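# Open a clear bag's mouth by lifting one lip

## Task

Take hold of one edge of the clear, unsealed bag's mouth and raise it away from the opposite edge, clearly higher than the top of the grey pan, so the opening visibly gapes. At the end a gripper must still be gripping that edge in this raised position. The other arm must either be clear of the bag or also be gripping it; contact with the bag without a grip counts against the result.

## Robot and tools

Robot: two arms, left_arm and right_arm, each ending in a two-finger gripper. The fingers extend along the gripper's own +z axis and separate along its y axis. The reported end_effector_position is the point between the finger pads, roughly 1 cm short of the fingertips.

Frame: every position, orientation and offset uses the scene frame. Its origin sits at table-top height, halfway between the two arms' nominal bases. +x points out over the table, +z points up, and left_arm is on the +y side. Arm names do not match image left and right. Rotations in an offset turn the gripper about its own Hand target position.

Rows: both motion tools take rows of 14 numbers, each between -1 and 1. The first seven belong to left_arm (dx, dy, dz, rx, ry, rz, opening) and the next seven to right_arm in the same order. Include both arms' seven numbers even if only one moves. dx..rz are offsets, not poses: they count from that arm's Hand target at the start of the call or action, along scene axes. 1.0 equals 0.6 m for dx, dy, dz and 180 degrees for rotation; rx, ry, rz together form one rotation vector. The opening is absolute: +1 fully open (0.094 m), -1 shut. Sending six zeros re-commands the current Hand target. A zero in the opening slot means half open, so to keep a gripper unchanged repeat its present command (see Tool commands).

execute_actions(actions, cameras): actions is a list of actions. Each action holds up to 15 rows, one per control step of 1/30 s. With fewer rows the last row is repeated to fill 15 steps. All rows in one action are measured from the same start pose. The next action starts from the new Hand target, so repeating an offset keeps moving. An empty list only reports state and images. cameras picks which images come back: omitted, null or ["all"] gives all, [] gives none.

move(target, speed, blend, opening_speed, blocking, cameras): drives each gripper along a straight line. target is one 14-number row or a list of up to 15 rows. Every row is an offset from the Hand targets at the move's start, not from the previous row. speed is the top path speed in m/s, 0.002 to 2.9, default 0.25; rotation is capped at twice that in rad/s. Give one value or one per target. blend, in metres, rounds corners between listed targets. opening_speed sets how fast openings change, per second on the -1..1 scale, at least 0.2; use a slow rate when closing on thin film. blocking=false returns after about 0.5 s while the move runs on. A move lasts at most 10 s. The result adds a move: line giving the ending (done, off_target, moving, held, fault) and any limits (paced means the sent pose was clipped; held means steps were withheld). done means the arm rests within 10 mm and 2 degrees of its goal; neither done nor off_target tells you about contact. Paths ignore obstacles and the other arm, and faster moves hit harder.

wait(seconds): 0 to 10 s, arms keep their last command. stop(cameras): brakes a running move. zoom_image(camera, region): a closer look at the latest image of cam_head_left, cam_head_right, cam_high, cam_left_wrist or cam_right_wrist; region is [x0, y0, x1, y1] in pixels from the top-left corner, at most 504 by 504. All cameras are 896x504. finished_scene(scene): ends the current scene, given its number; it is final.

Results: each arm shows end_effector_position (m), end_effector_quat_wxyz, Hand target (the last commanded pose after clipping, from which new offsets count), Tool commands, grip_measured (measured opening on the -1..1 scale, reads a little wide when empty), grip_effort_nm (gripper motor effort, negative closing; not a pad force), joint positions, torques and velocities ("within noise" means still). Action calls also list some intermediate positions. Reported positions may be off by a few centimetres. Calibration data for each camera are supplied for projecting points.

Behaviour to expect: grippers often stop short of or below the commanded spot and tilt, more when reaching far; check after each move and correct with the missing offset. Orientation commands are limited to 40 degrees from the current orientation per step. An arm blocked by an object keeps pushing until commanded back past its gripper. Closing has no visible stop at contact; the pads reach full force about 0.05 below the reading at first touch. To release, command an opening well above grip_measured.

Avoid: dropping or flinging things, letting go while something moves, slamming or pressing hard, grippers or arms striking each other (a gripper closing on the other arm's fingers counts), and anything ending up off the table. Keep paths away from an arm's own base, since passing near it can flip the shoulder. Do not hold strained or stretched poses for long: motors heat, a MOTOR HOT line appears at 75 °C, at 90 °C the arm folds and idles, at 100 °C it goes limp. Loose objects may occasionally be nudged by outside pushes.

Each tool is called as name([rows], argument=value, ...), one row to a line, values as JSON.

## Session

execute_actions(actions=[])

zoom_image(camera="cam_high", region=[300, 80, 620, 300])

zoom_image(camera="cam_head_right", region=[380, 190, 560, 340])

Scene clock: 0.00 s.
left_arm: end_effector_position=(+0.3957, +0.1757, +0.1424) grip_measured=+1.000 grip_effort_nm=n/a end_effector_quat_wxyz=(+0.321, +0.039, +0.932, -0.162) | right_arm: end_effector_position=(+0.3749, -0.1545, +0.1621) grip_measured=+1.000 grip_effort_nm=n/a end_effector_quat_wxyz=(+0.477, -0.072, +0.875, +0.033)
Joint positions: left_arm=[-0.226 1.349 0.929 -0.441 0.212 -0.187 0.094] | right_arm=[0.367 1.138 0.669 -0.11 0.149 0.085 0.094]
Joint velocities: within noise
Joint torques (N m): no reading
Heat: left arm: 29 °C; right arm: 29 °C.
Hand target: left_arm +0.3978, +0.1753, +0.1481; +0.328, +0.039, +0.930, -0.163 | right_arm +0.3755, -0.1543, +0.1654; +0.480, -0.071, +0.874, +0.034
Tool commands: left_gripper/opening=+1.0 right_gripper/opening=+1.0
camera_calibration:
cam_left_wrist: T_world_to_cam=[[-0.170762, -0.947129, 0.271637, 0.196683], [-0.966175, 0.106885, -0.234694, 0.436067], [0.193252, -0.302526, -0.933345, 0.194924], [0, 0, 0, 1]] pos_world=[0.417234, 0.198644, 0.230847]
cam_right_wrist: T_world_to_cam=[[0.129282, -0.991055, 0.0331239, -0.208351], [-0.829527, -0.126392, -0.543976, 0.419961], [0.543297, 0.0428489, -0.838446, 0.0255787], [0, 0, 0, 1]] pos_world=[0.361408, -0.154504, 0.256796]

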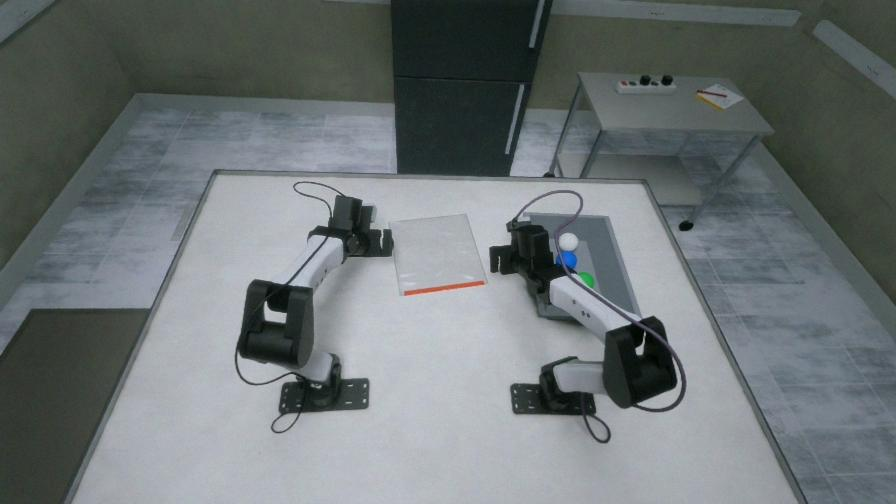

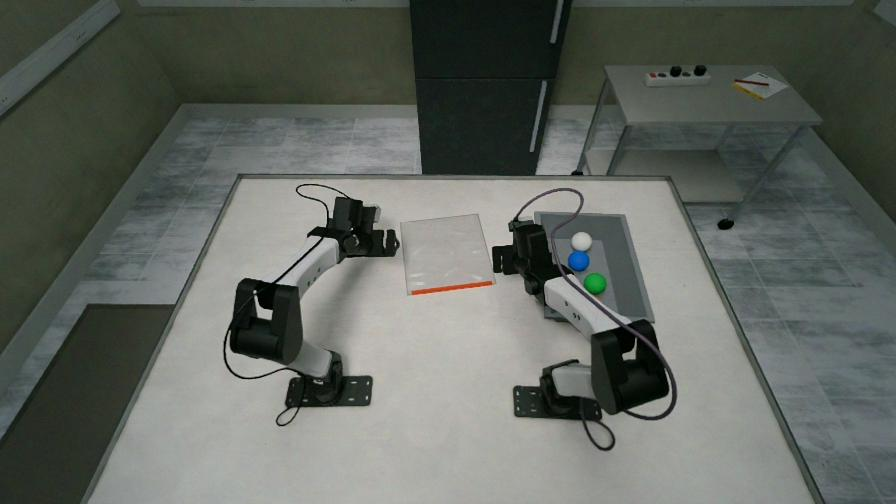

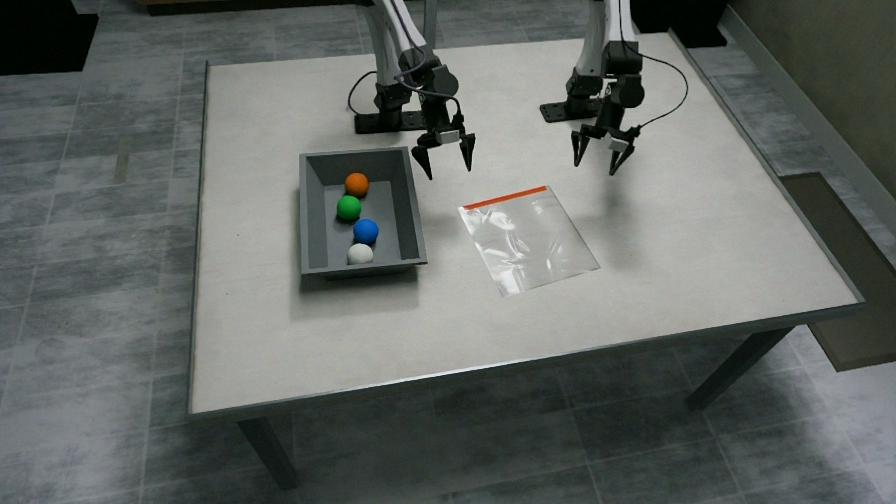

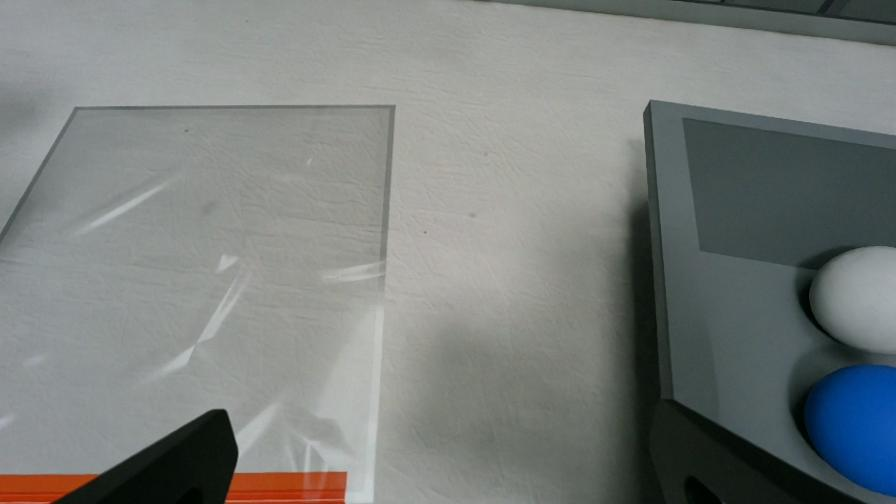

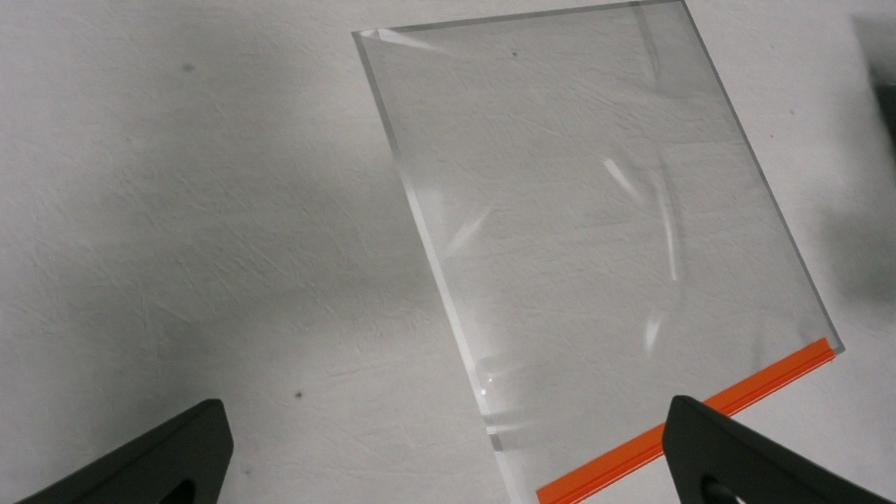

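Scaled by 1.575 from the camera's 896x504 image, which has a finer 1280x720 frame.

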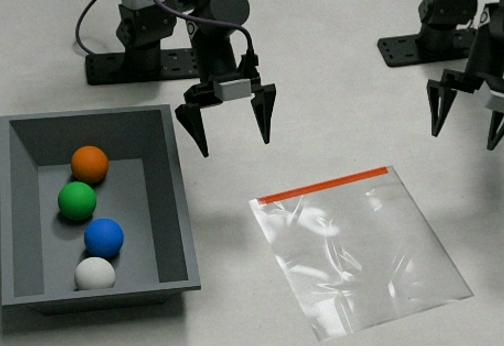

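Scaled by 2.800 from the camera's 896x504 image, which has a finer 1280x720 frame.

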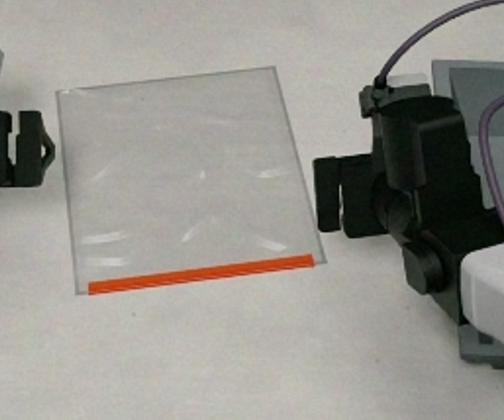

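move([
  [0.0953,-0.1255,-0.15,0.1061,0.2134,0.0254,0, -0.0758,0.06,0,-0.2847,0.2078,0.4556,-0.3],
  [0.0953,-0.1255,-0.2715,0.1061,0.2134,0.0254,0, -0.0758,0.06,0,-0.2847,0.2078,0.4556,-0.3],
], speed=[0.3,0.04])

zoom_image(camera="cam_high", region=[430, 120, 620, 310])

Scene clock: 30.17 s.
left_arm: end_effector_position=(+0.4526, +0.1019, +0.0121) grip_measured=+0.002 grip_effort_nm=-0.090 end_effector_quat_wxyz=(+0.000, +0.000, +1.000, -0.006) | right_arm: end_effector_position=(+0.3288, -0.1179, +0.1668) grip_measured=-0.299 grip_effort_nm=-0.056 end_effector_quat_wxyz=(-0.011, +0.760, -0.650, -0.002)
Joint positions: left_arm=[-0.441 2.32 1.885 -1.132 0.012 -0.407 0.047] | right_arm=[0.433 1.78 1.703 -1.476 -0.013 -1.331 0.033]
Joint velocities: within noise
Joint torques (N m): left_arm=[-0.28 -8.12 3.26 1.15 -0.2 -0.05] | right_arm=[0.06 -6.41 7.82 0.05 -0.09 -0.08]
Heat: left arm: 35 °C; right arm: 33 °C.
Hand target: left_arm +0.4551, +0.1000, -0.0147; +0.001, +0.000, +1.000, -0.001 | right_arm +0.3300, -0.1182, +0.1654; +0.000, +0.764, -0.645, +0.000
Off the commanded pose: left_arm 0.027 m, 1 deg | right_arm 0.002 m, 1 deg.
move: off_target (left_arm)
camera_calibration:
cam_left_wrist: T_world_to_cam=[[0.000857955, -0.999992, 0.00393732, 0.102843], [-0.904131, 0.00090654, 0.427255, 0.442981], [-0.427255, -0.00392641, -0.904123, 0.290036], [0, 0, 0, 1]] pos_world=[0.524344, 0.103579, 0.072557]
cam_right_wrist: T_world_to_cam=[[0.986104, 0.15833, 0.0503047, -0.315214], [0.125916, -0.909844, 0.395384, -0.174281], [0.108371, -0.383556, -0.917137, 0.158782], [0, 0, 0, 1]] pos_world=[0.315571, -0.0477592, 0.230389]

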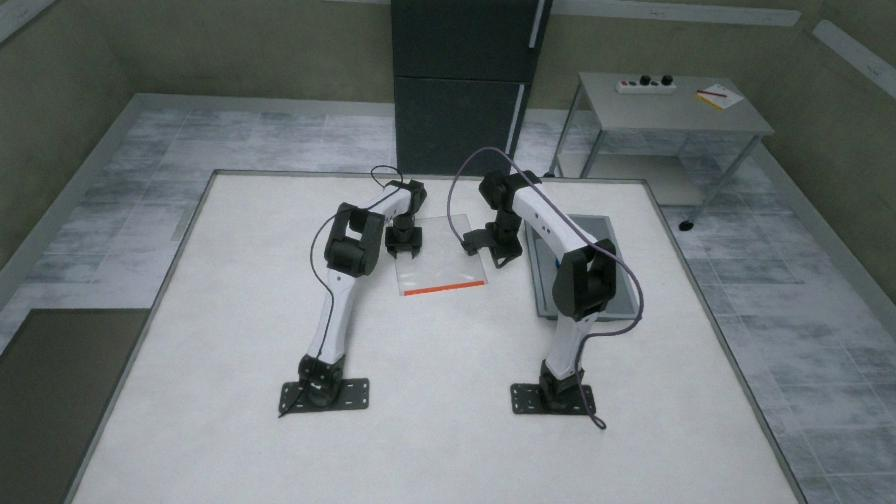

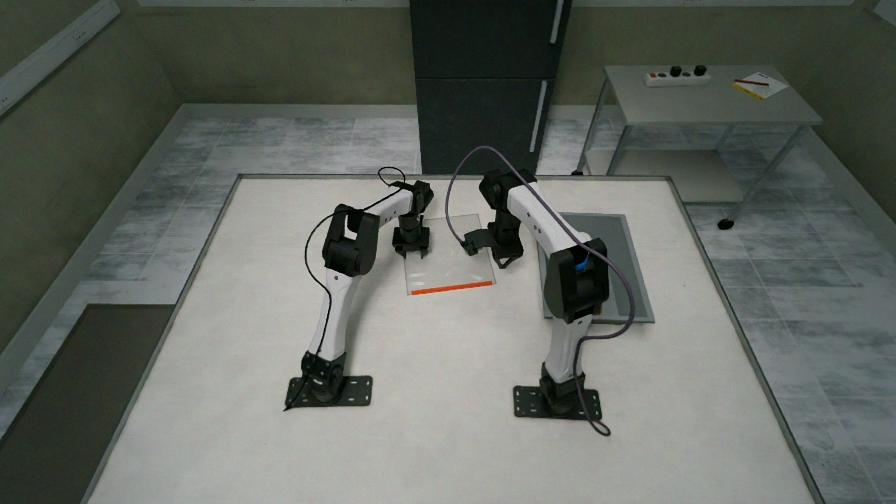

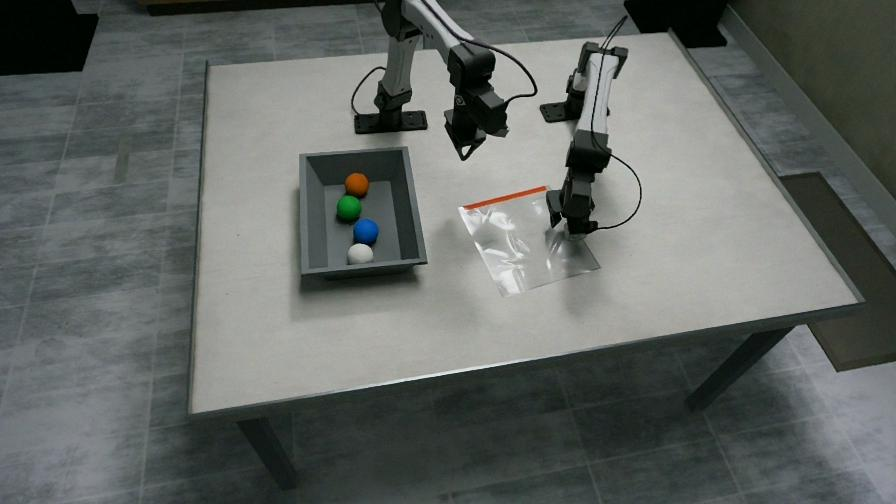

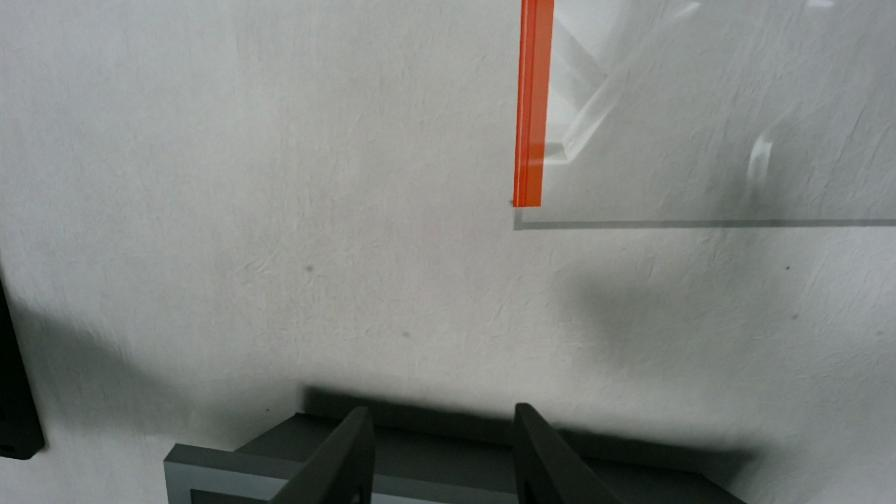

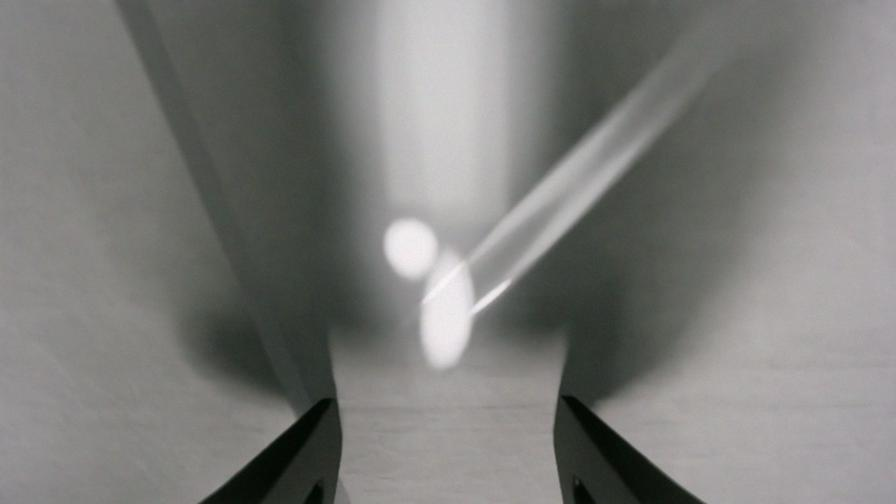

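Scaled by 2.653 from the camera's 896x504 image, which has a finer 1280x720 frame.

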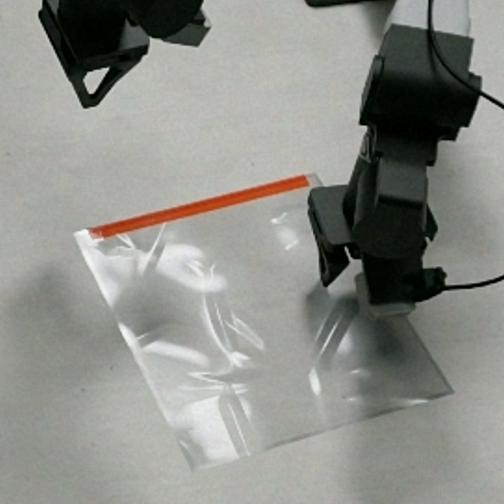

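move([
  [0,0,0.075,0,0,0,0, 0.03,0.1,-0.05,0,0,0,-0.3],
  [0.0333,0.0083,0.05,0,0,0,0, 0.0533,0.172,-0.13,0,0,0,-0.3],
  [0.0333,0.0083,0,0,0,0,0, 0.0533,0.172,-0.18,0,0,0,-0.3],
], speed=[0.1,0.1,0.04], cameras=["cam_high","cam_left_wrist"])

zoom_image(camera="cam_high", region=[430, 120, 620, 310])

Scene clock: 36.77 s.
left_arm: end_effector_position=(+0.4726, +0.1018, +0.0122) grip_measured=+0.002 grip_effort_nm=-0.090 end_effector_quat_wxyz=(+0.005, -0.001, +1.000, -0.006) | right_arm: end_effector_position=(+0.3603, -0.0153, +0.0680) grip_measured=-0.299 grip_effort_nm=-0.061 end_effector_quat_wxyz=(-0.007, +0.766, -0.642, -0.004)
Joint positions: left_arm=[-0.426 2.394 2.016 -1.178 0.008 -0.393 0.047] | right_arm=[0.639 2.095 1.743 -1.207 -0.011 -1.145 0.033]
Joint velocities: within noise
Joint torques (N m): left_arm=[0.81 -8.81 3.26 1.04 -0.14 0.09] | right_arm=[-0.06 -9.03 5.61 0.39 -0.09 0.07]
Heat: left arm: 35 °C; right arm: 33 °C.
Hand target: left_arm +0.4751, +0.1050, -0.0148; +0.001, +0.000, +1.000, -0.001 | right_arm +0.3618, -0.0151, +0.0572; +0.001, +0.764, -0.645, +0.000
Off the commanded pose: left_arm 0.027 m, 1 deg | right_arm 0.011 m, 1 deg.
move: off_target (left_arm, right_arm)
camera_calibration:
cam_left_wrist: T_world_to_cam=[[0.00197431, -0.99999, 0.0040864, 0.102205], [-0.908531, -0.0000863561, 0.417818, 0.463342], [-0.417813, -0.00453752, -0.908522, 0.294401], [0, 0, 0, 1]] pos_world=[0.543764, 0.103579, 0.0734595]
Images, in order (width x height): cam_high 896x504, cam_left_wrist 896x504.

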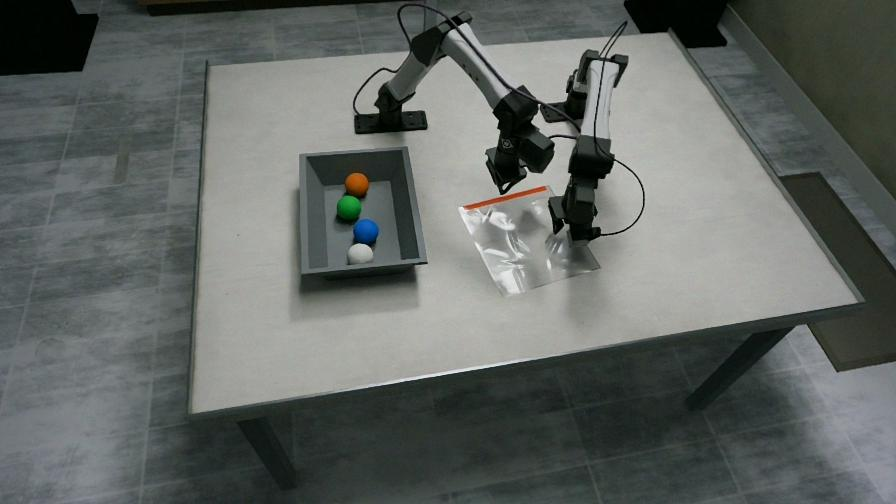

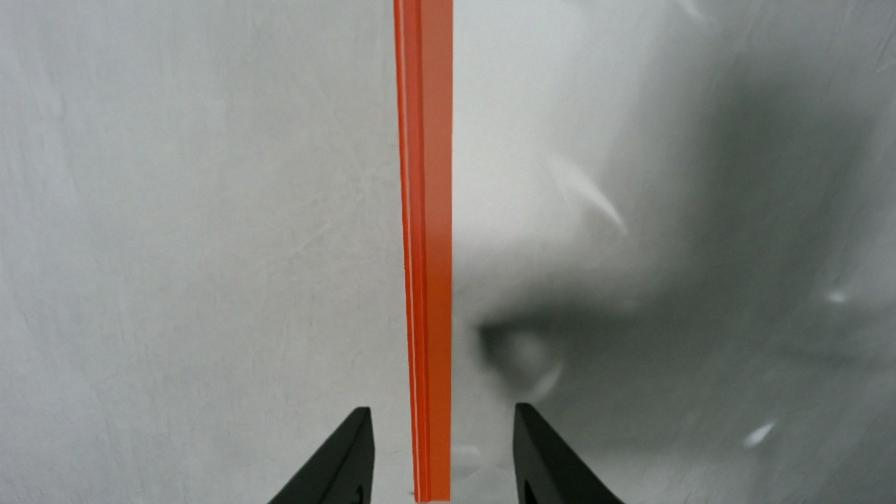

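Scaled by 2.653 from the camera's 896x504 image, which has a finer 1280x720 frame.

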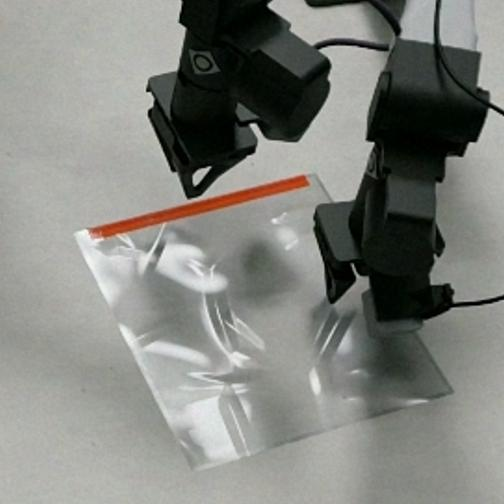

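move(target=[0,0,0,0,0,0,0, -0.0117,0,-0.045,0,0,0,-0.3], speed=0.06, cameras=["cam_left_wrist"])

Scene clock: 41.33 s.
left_arm: end_effector_position=(+0.4726, +0.1019, +0.0124) grip_measured=+0.002 grip_effort_nm=-0.090 end_effector_quat_wxyz=(+0.006, -0.001, +1.000, -0.006) | right_arm: end_effector_position=(+0.3548, -0.0161, +0.0403) grip_measured=-0.299 grip_effort_nm=-0.056 end_effector_quat_wxyz=(-0.007, +0.765, -0.644, -0.004)
Joint positions: left_arm=[-0.426 2.392 2.011 -1.175 0.007 -0.393 0.047] | right_arm=[0.645 2.095 1.632 -1.097 -0.011 -1.135 0.033]
Joint velocities: within noise
Joint torques (N m): left_arm=[0.81 -8.59 3.64 1.01 -0.13 0.1] | right_arm=[0.46 -9.11 5.55 0.36 -0.09 0.06]
Heat: left arm: 34 °C; right arm: 33 °C.
Hand target: left_arm +0.4751, +0.1050, -0.0147; +0.001, +0.000, +1.000, -0.001 | right_arm +0.3548, -0.0150, +0.0302; +0.001, +0.764, -0.645, +0.000
Off the commanded pose: left_arm 0.027 m, 1 deg | right_arm 0.010 m, 1 deg.
move: off_target (left_arm)
camera_calibration:
cam_left_wrist: T_world_to_cam=[[0.00196594, -0.99999, 0.00409121, 0.102308], [-0.90939, -0.0000860906, 0.415944, 0.463776], [-0.415939, -0.00453823, -0.909381, 0.293588], [0, 0, 0, 1]] pos_world=[0.543668, 0.103679, 0.0736601]
Images, in order (width x height): cam_left_wrist 896x504.

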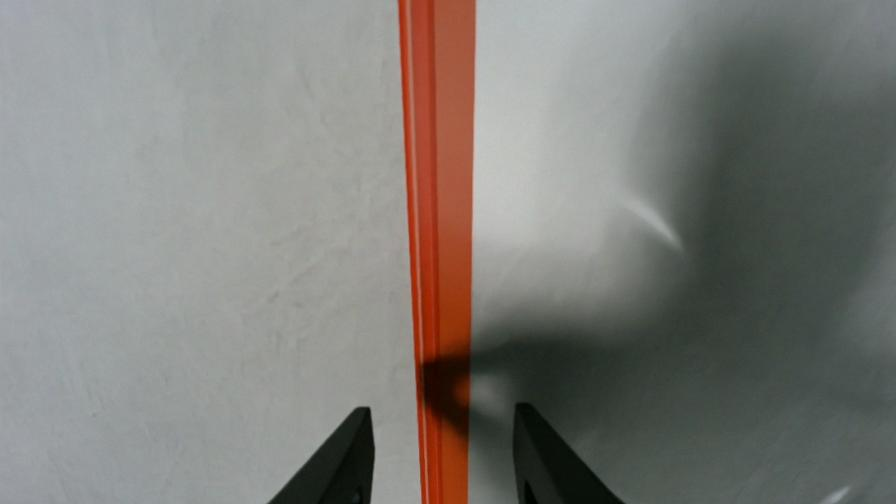

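move(target=[0,0,0,0,0,0,0, 0,0,-0.0623,0,0,0,-0.3], speed=0.03, cameras=[])

move(target=[0,0,0,0,0,0,0, 0.042,0.004,0,0,0,0,-0.3], speed=0.03, cameras=["cam_high","cam_left_wrist"])

zoom_image(camera="cam_high", region=[440, 140, 600, 270])

Scene clock: 47.73 s.
left_arm: end_effector_position=(+0.4726, +0.1019, +0.0124) grip_measured=+0.002 grip_effort_nm=-0.095 end_effector_quat_wxyz=(+0.006, -0.001, +1.000, -0.006) | right_arm: end_effector_position=(+0.3562, -0.0157, +0.0181) grip_measured=-0.299 grip_effort_nm=-0.042 end_effector_quat_wxyz=(-0.010, +0.765, -0.644, -0.002)
Joint positions: left_arm=[-0.426 2.392 2.011 -1.175 0.007 -0.393 0.047] | right_arm=[0.645 2.116 1.572 -1.009 -0.008 -1.134 0.033]
Joint velocities: within noise
Joint torques (N m): left_arm=[0.81 -8.59 3.66 1.01 -0.12 0.09] | right_arm=[0.46 -7.25 3.08 0.79 -0.1 0.05]
Heat: left arm: 34 °C; right arm: 32 °C.
Hand target: left_arm +0.4751, +0.1050, -0.0147; +0.001, +0.000, +1.000, -0.001 | right_arm +0.3549, -0.0150, -0.0071; +0.001, +0.764, -0.645, +0.000
Off the commanded pose: left_arm 0.027 m, 1 deg | right_arm 0.025 m, 1 deg.
move: off_target (left_arm, right_arm)
No camera images: "cameras" was empty.

Scene clock: 48.93 s.
left_arm: end_effector_position=(+0.4726, +0.1019, +0.0124) grip_measured=+0.002 grip_effort_nm=-0.090 end_effector_quat_wxyz=(+0.006, -0.001, +1.000, -0.006) | right_arm: end_effector_position=(+0.3806, -0.0073, +0.0191) grip_measured=-0.299 grip_effort_nm=-0.037 end_effector_quat_wxyz=(-0.026, +0.763, -0.646, +0.003)
Joint positions: left_arm=[-0.426 2.392 2.011 -1.175 0.007 -0.393 0.047] | right_arm=[0.629 2.179 1.676 -1.017 -0.008 -1.145 0.033]
Joint velocities: within noise
Joint torques (N m): left_arm=[0.85 -8.62 3.62 1.01 -0.13 0.09] | right_arm=[-0.98 -6.43 5.57 0.44 -0.13 -0.14]
Heat: left arm: 34 °C; right arm: 32 °C.
Hand target: left_arm +0.4751, +0.1050, -0.0147; +0.001, +0.000, +1.000, -0.001 | right_arm +0.3801, -0.0126, -0.0072; +0.001, +0.764, -0.645, +0.000
Off the commanded pose: left_arm 0.027 m, 1 deg | right_arm 0.027 m, 3 deg.
move: off_target (left_arm, right_arm)
camera_calibration:
cam_left_wrist: T_world_to_cam=[[0.00196594, -0.99999, 0.00409121, 0.102308], [-0.90939, -0.0000860906, 0.415944, 0.463776], [-0.415939, -0.00453823, -0.909381, 0.293588], [0, 0, 0, 1]] pos_world=[0.543668, 0.103679, 0.0736601]
Images, in order (width x height): cam_high 896x504, cam_left_wrist 896x504.

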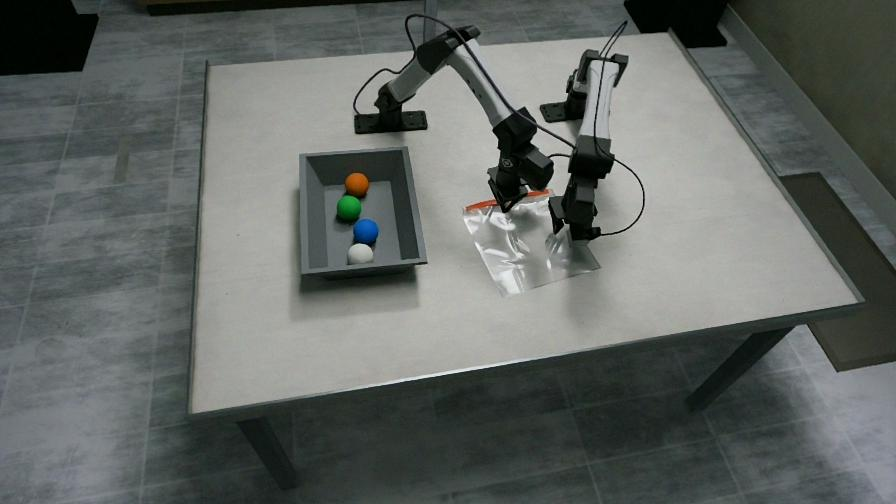

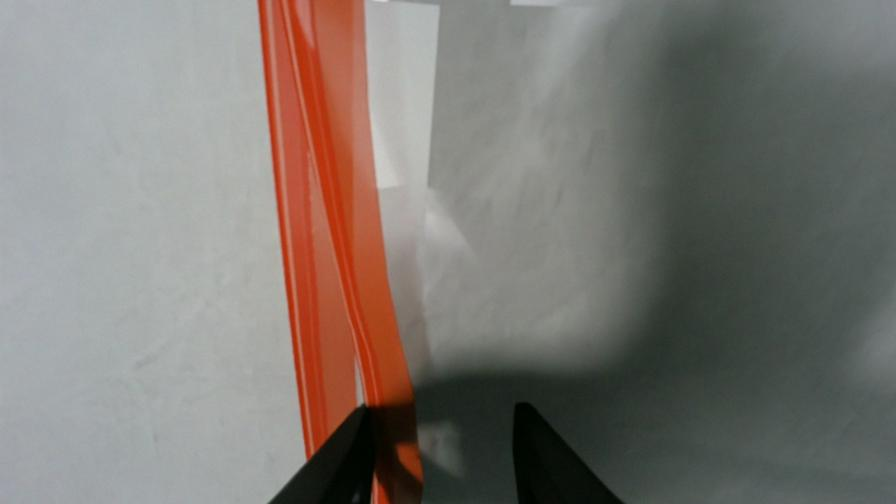

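Scaled by 3.150 from the camera's 896x504 image, which has a finer 1280x720 frame.

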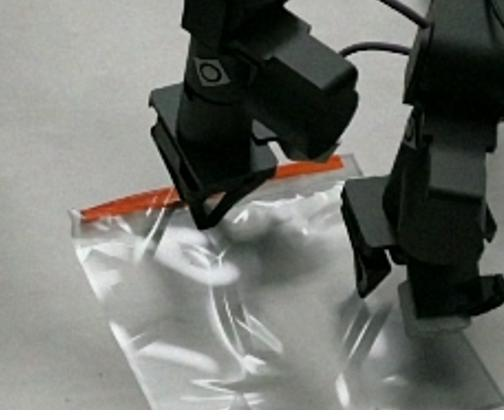

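move(target=[0,0,0,0,0,0,0, 0,0,0,0,0,0,-0.75], opening_speed=0.3, cameras=["cam_left_wrist"])

move(target=[0,0,0,0,0,0,0, 0,0,0,0,0,0,-1], opening_speed=0.25, cameras=["cam_high","cam_left_wrist"])

zoom_image(camera="cam_high", region=[440, 140, 600, 270])

Scene clock: 53.87 s.
left_arm: end_effector_position=(+0.4726, +0.1019, +0.0124) grip_measured=+0.002 grip_effort_nm=-0.090 end_effector_quat_wxyz=(+0.006, -0.001, +1.000, -0.006) | right_arm: end_effector_position=(+0.3820, -0.0063, +0.0193) grip_measured=-0.748 grip_effort_nm=-0.071 end_effector_quat_wxyz=(-0.028, +0.764, -0.645, +0.004)
Joint positions: left_arm=[-0.426 2.392 2.011 -1.175 0.007 -0.393 0.047] | right_arm=[0.629 2.181 1.681 -1.015 -0.008 -1.147 0.012]
Joint velocities: within noise
Joint torques (N m): left_arm=[0.87 -8.58 3.64 1.02 -0.14 0.1] | right_arm=[-1.02 -6.5 5.45 0.4 -0.12 -0.11]
Heat: left arm: 33 °C; right arm: 32 °C.
Hand target: left_arm +0.4751, +0.1050, -0.0147; +0.001, +0.000, +1.000, -0.001 | right_arm +0.3801, -0.0126, -0.0071; +0.000, +0.764, -0.645, +0.000
Off the commanded pose: left_arm 0.027 m, 1 deg | right_arm 0.027 m, 3 deg.
move: off_target (left_arm, right_arm)
camera_calibration:
cam_left_wrist: T_world_to_cam=[[0.00196594, -0.99999, 0.00409121, 0.102308], [-0.90939, -0.0000860906, 0.415944, 0.463776], [-0.415939, -0.00453823, -0.909381, 0.293588], [0, 0, 0, 1]] pos_world=[0.543668, 0.103679, 0.0736601]
Images, in order (width x height): cam_left_wrist 896x504.

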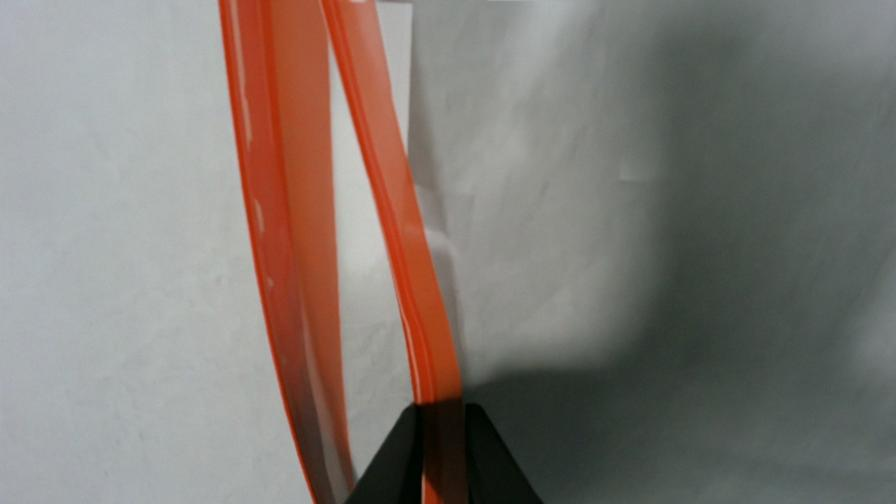

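Scene clock: 55.10 s.
left_arm: end_effector_position=(+0.4726, +0.1019, +0.0124) grip_measured=+0.002 grip_effort_nm=-0.085 end_effector_quat_wxyz=(+0.006, -0.001, +1.000, -0.006) | right_arm: end_effector_position=(+0.3820, -0.0063, +0.0193) grip_measured=-0.978 grip_effort_nm=-0.979 end_effector_quat_wxyz=(-0.028, +0.764, -0.645, +0.004)
Joint positions: left_arm=[-0.426 2.392 2.011 -1.175 0.007 -0.393 0.047] | right_arm=[0.629 2.181 1.681 -1.015 -0.008 -1.147 0.001]
Joint velocities: within noise
Joint torques (N m): left_arm=[0.83 -8.55 3.63 1.02 -0.12 0.1] | right_arm=[-0.95 -6.57 5.45 0.4 -0.11 -0.08]
Heat: left arm: 33 °C; right arm: 32 °C.
Hand target: left_arm +0.4751, +0.1050, -0.0147; +0.001, +0.000, +1.000, -0.001 | right_arm +0.3801, -0.0126, -0.0071; +0.000, +0.764, -0.645, +0.000
Off the commanded pose: left_arm 0.027 m, 1 deg | right_arm 0.027 m, 3 deg.
move: off_target (left_arm, right_arm)
camera_calibration:
cam_left_wrist: T_world_to_cam=[[0.00196594, -0.99999, 0.00409121, 0.102308], [-0.90939, -0.0000860906, 0.415944, 0.463776], [-0.415939, -0.00453823, -0.909381, 0.293588], [0, 0, 0, 1]] pos_world=[0.543668, 0.103679, 0.0736601]
Images, in order (width x height): cam_high 896x504, cam_left_wrist 896x504.

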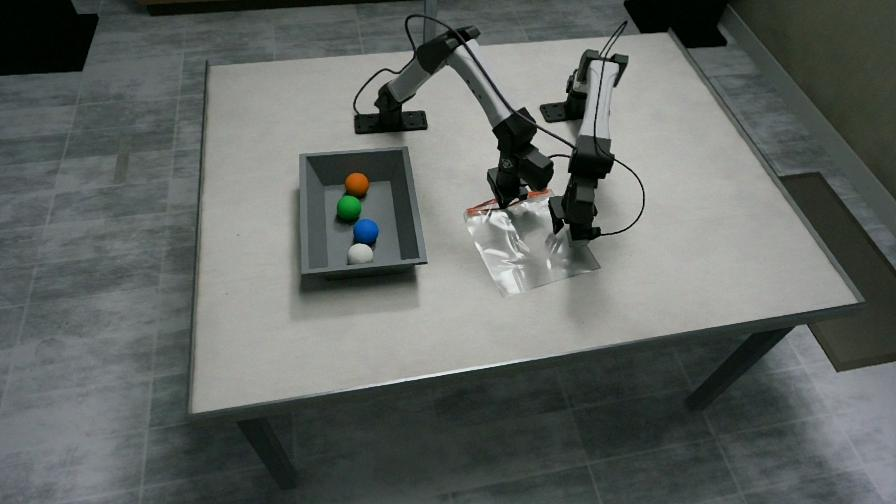

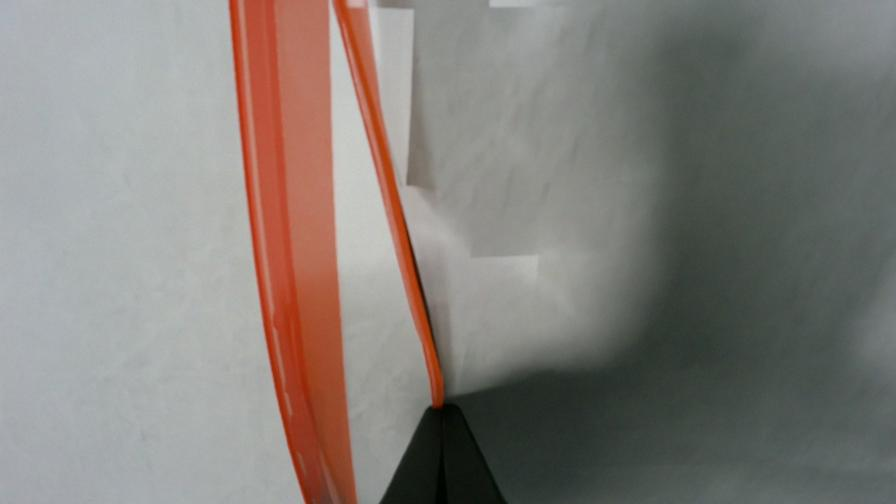

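Scaled by 3.150 from the camera's 896x504 image, which has a finer 1280x720 frame.

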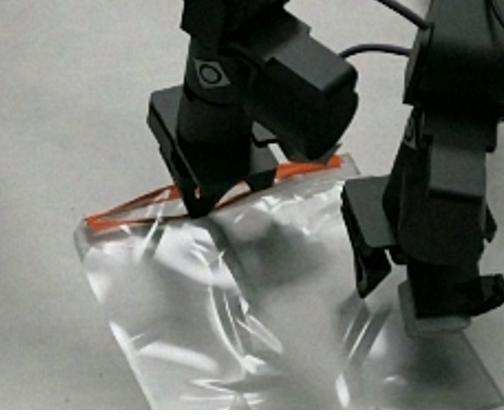

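move(target=[0,0,0,0,0,0,0, 0.01,0,0.08,0,0,0,-1], speed=0.03, cameras=["cam_high","cam_left_wrist"])

zoom_image(camera="cam_high", region=[440, 140, 600, 270])

Scene clock: 59.80 s.
left_arm: end_effector_position=(+0.4726, +0.1019, +0.0124) grip_measured=+0.002 grip_effort_nm=-0.095 end_effector_quat_wxyz=(+0.006, -0.001, +1.000, -0.006) | right_arm: end_effector_position=(+0.3840, -0.0089, +0.0443) grip_measured=-0.980 grip_effort_nm=-1.013 end_effector_quat_wxyz=(-0.010, +0.764, -0.646, -0.001)
Joint positions: left_arm=[-0.426 2.392 2.011 -1.175 0.007 -0.393 0.047] | right_arm=[0.622 2.198 1.81 -1.164 -0.008 -1.154 0.001]
Joint velocities: within noise
Joint torques (N m): left_arm=[0.81 -8.58 3.64 1.01 -0.12 0.11] | right_arm=[-0.98 -10.17 7.83 0.05 -0.11 -0.11]
Heat: left arm: 33 °C; right arm: 32 °C.
Hand target: left_arm +0.4750, +0.1050, -0.0147; +0.001, +0.000, +1.000, -0.001 | right_arm +0.3861, -0.0127, +0.0409; +0.000, +0.764, -0.645, +0.000
Off the commanded pose: left_arm 0.027 m, 1 deg | right_arm 0.005 m, 1 deg.
move: off_target (left_arm)
camera_calibration:
cam_left_wrist: T_world_to_cam=[[0.00196594, -0.99999, 0.00409121, 0.102308], [-0.90939, -0.0000860906, 0.415944, 0.463776], [-0.415939, -0.00453823, -0.909381, 0.293588], [0, 0, 0, 1]] pos_world=[0.543668, 0.103679, 0.0736601]
Images, in order (width x height): cam_high 896x504, cam_left_wrist 896x504.

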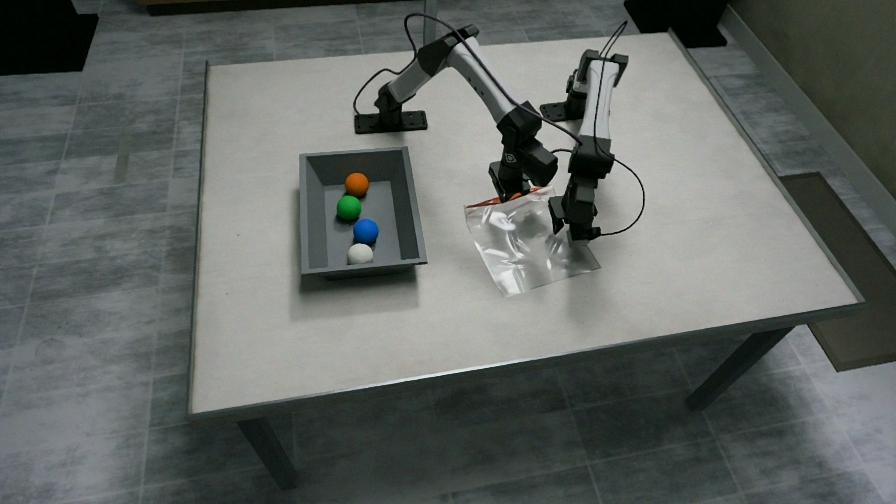

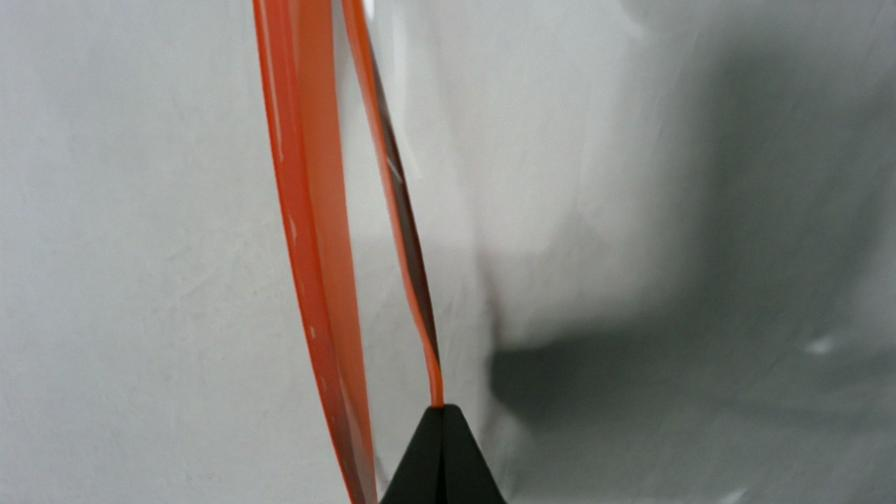

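Scaled by 3.150 from the camera's 896x504 image, which has a finer 1280x720 frame.

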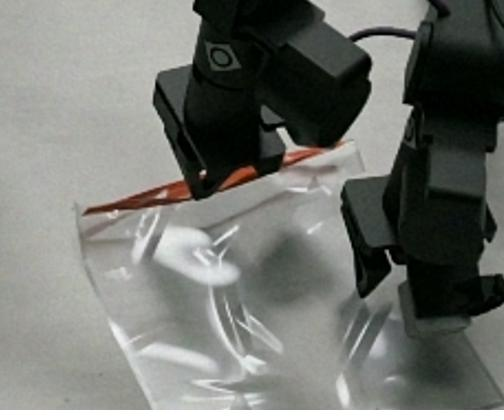

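move([
  [0,0,0.08,0,0,0,0, 0,0,0,0,0,0,-1],
  [-0.08,0.3,0.34,0,0,0,0, 0,0,0,0,0,0,-1],
  [-0.08,0.3,0.34,0,0,0,0, 0.04,0,0.12,0,0,0,-1],
], speed=[0.07,0.22,0.06], blend=[0.015,0,0], cameras=["cam_high","cam_left_wrist","cam_head_right"])

zoom_image(camera="cam_head_right", region=[380, 190, 560, 340])

Scene clock: 69.73 s.
left_arm: end_effector_position=(+0.4300, +0.2860, +0.1801) grip_measured=+0.002 grip_effort_nm=-0.095 end_effector_quat_wxyz=(+0.033, -0.006, +0.999, -0.003) | right_arm: end_effector_position=(+0.4086, -0.0091, +0.1196) grip_measured=-0.980 grip_effort_nm=-1.018 end_effector_quat_wxyz=(-0.013, +0.763, -0.646, +0.000)
Joint positions: left_arm=[-0.019 2.003 2.054 -1.555 0.006 0.004 0.047] | right_arm=[0.591 2.308 2.293 -1.531 -0.008 -1.183 0.001]
Joint velocities: within noise
Joint torques (N m): left_arm=[-0.2 -10.76 8.49 0.25 -0.08 0.09] | right_arm=[-0.87 -10.32 7.69 0.03 -0.11 -0.11]
Heat: left arm: 34 °C; right arm: 34 °C.
Hand target: left_arm +0.4271, +0.2850, +0.1893; +0.001, +0.000, +1.000, -0.001 | right_arm +0.4101, -0.0127, +0.1130; +0.000, +0.764, -0.645, +0.000
Off the commanded pose: left_arm 0.010 m, 4 deg | right_arm 0.008 m, 2 deg.
joint sent to its limit (left arm) — joint 4 (wrist pitch), lower limit. The joint targets are off in orientation, not in position.
move: off_target (left_arm)
camera_calibration:
cam_left_wrist: T_world_to_cam=[[0.0120683, -0.999924, -0.00241048, 0.282559], [-0.930545, -0.0121132, 0.365978, 0.376858], [-0.36598, -0.00217369, -0.93062, 0.410932], [0, 0, 0, 1]] pos_world=[0.497666, 0.287996, 0.245181]
Images, in order (width x height): cam_head_right 896x504, cam_high 896x504, cam_left_wrist 896x504.

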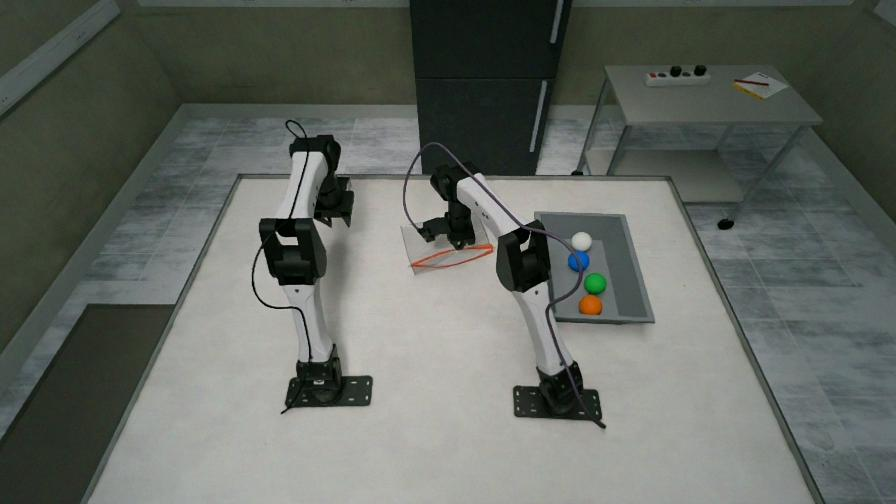

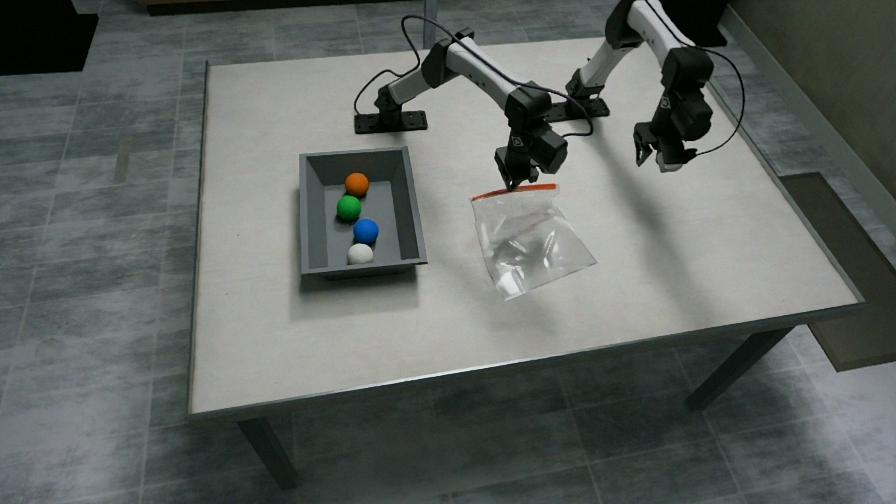

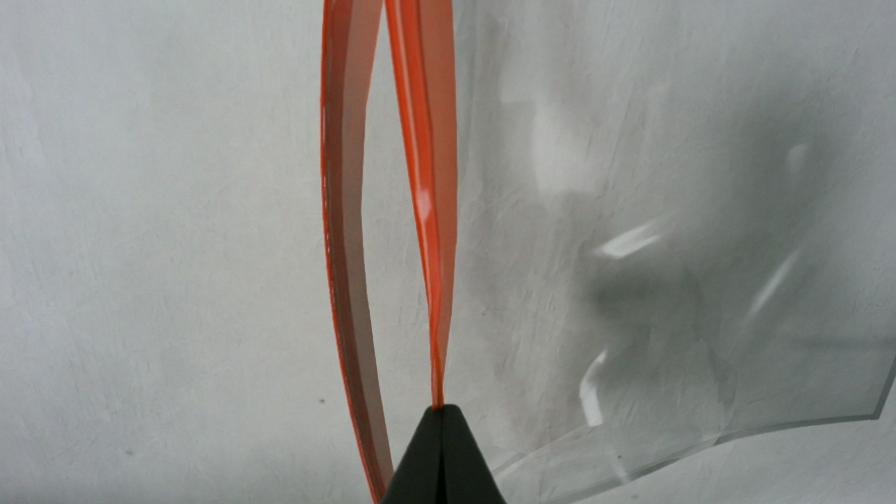

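Scaled by 2.800 from the camera's 896x504 image, which has a finer 1280x720 frame.

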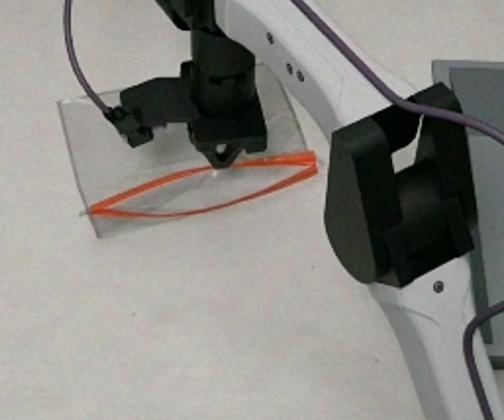

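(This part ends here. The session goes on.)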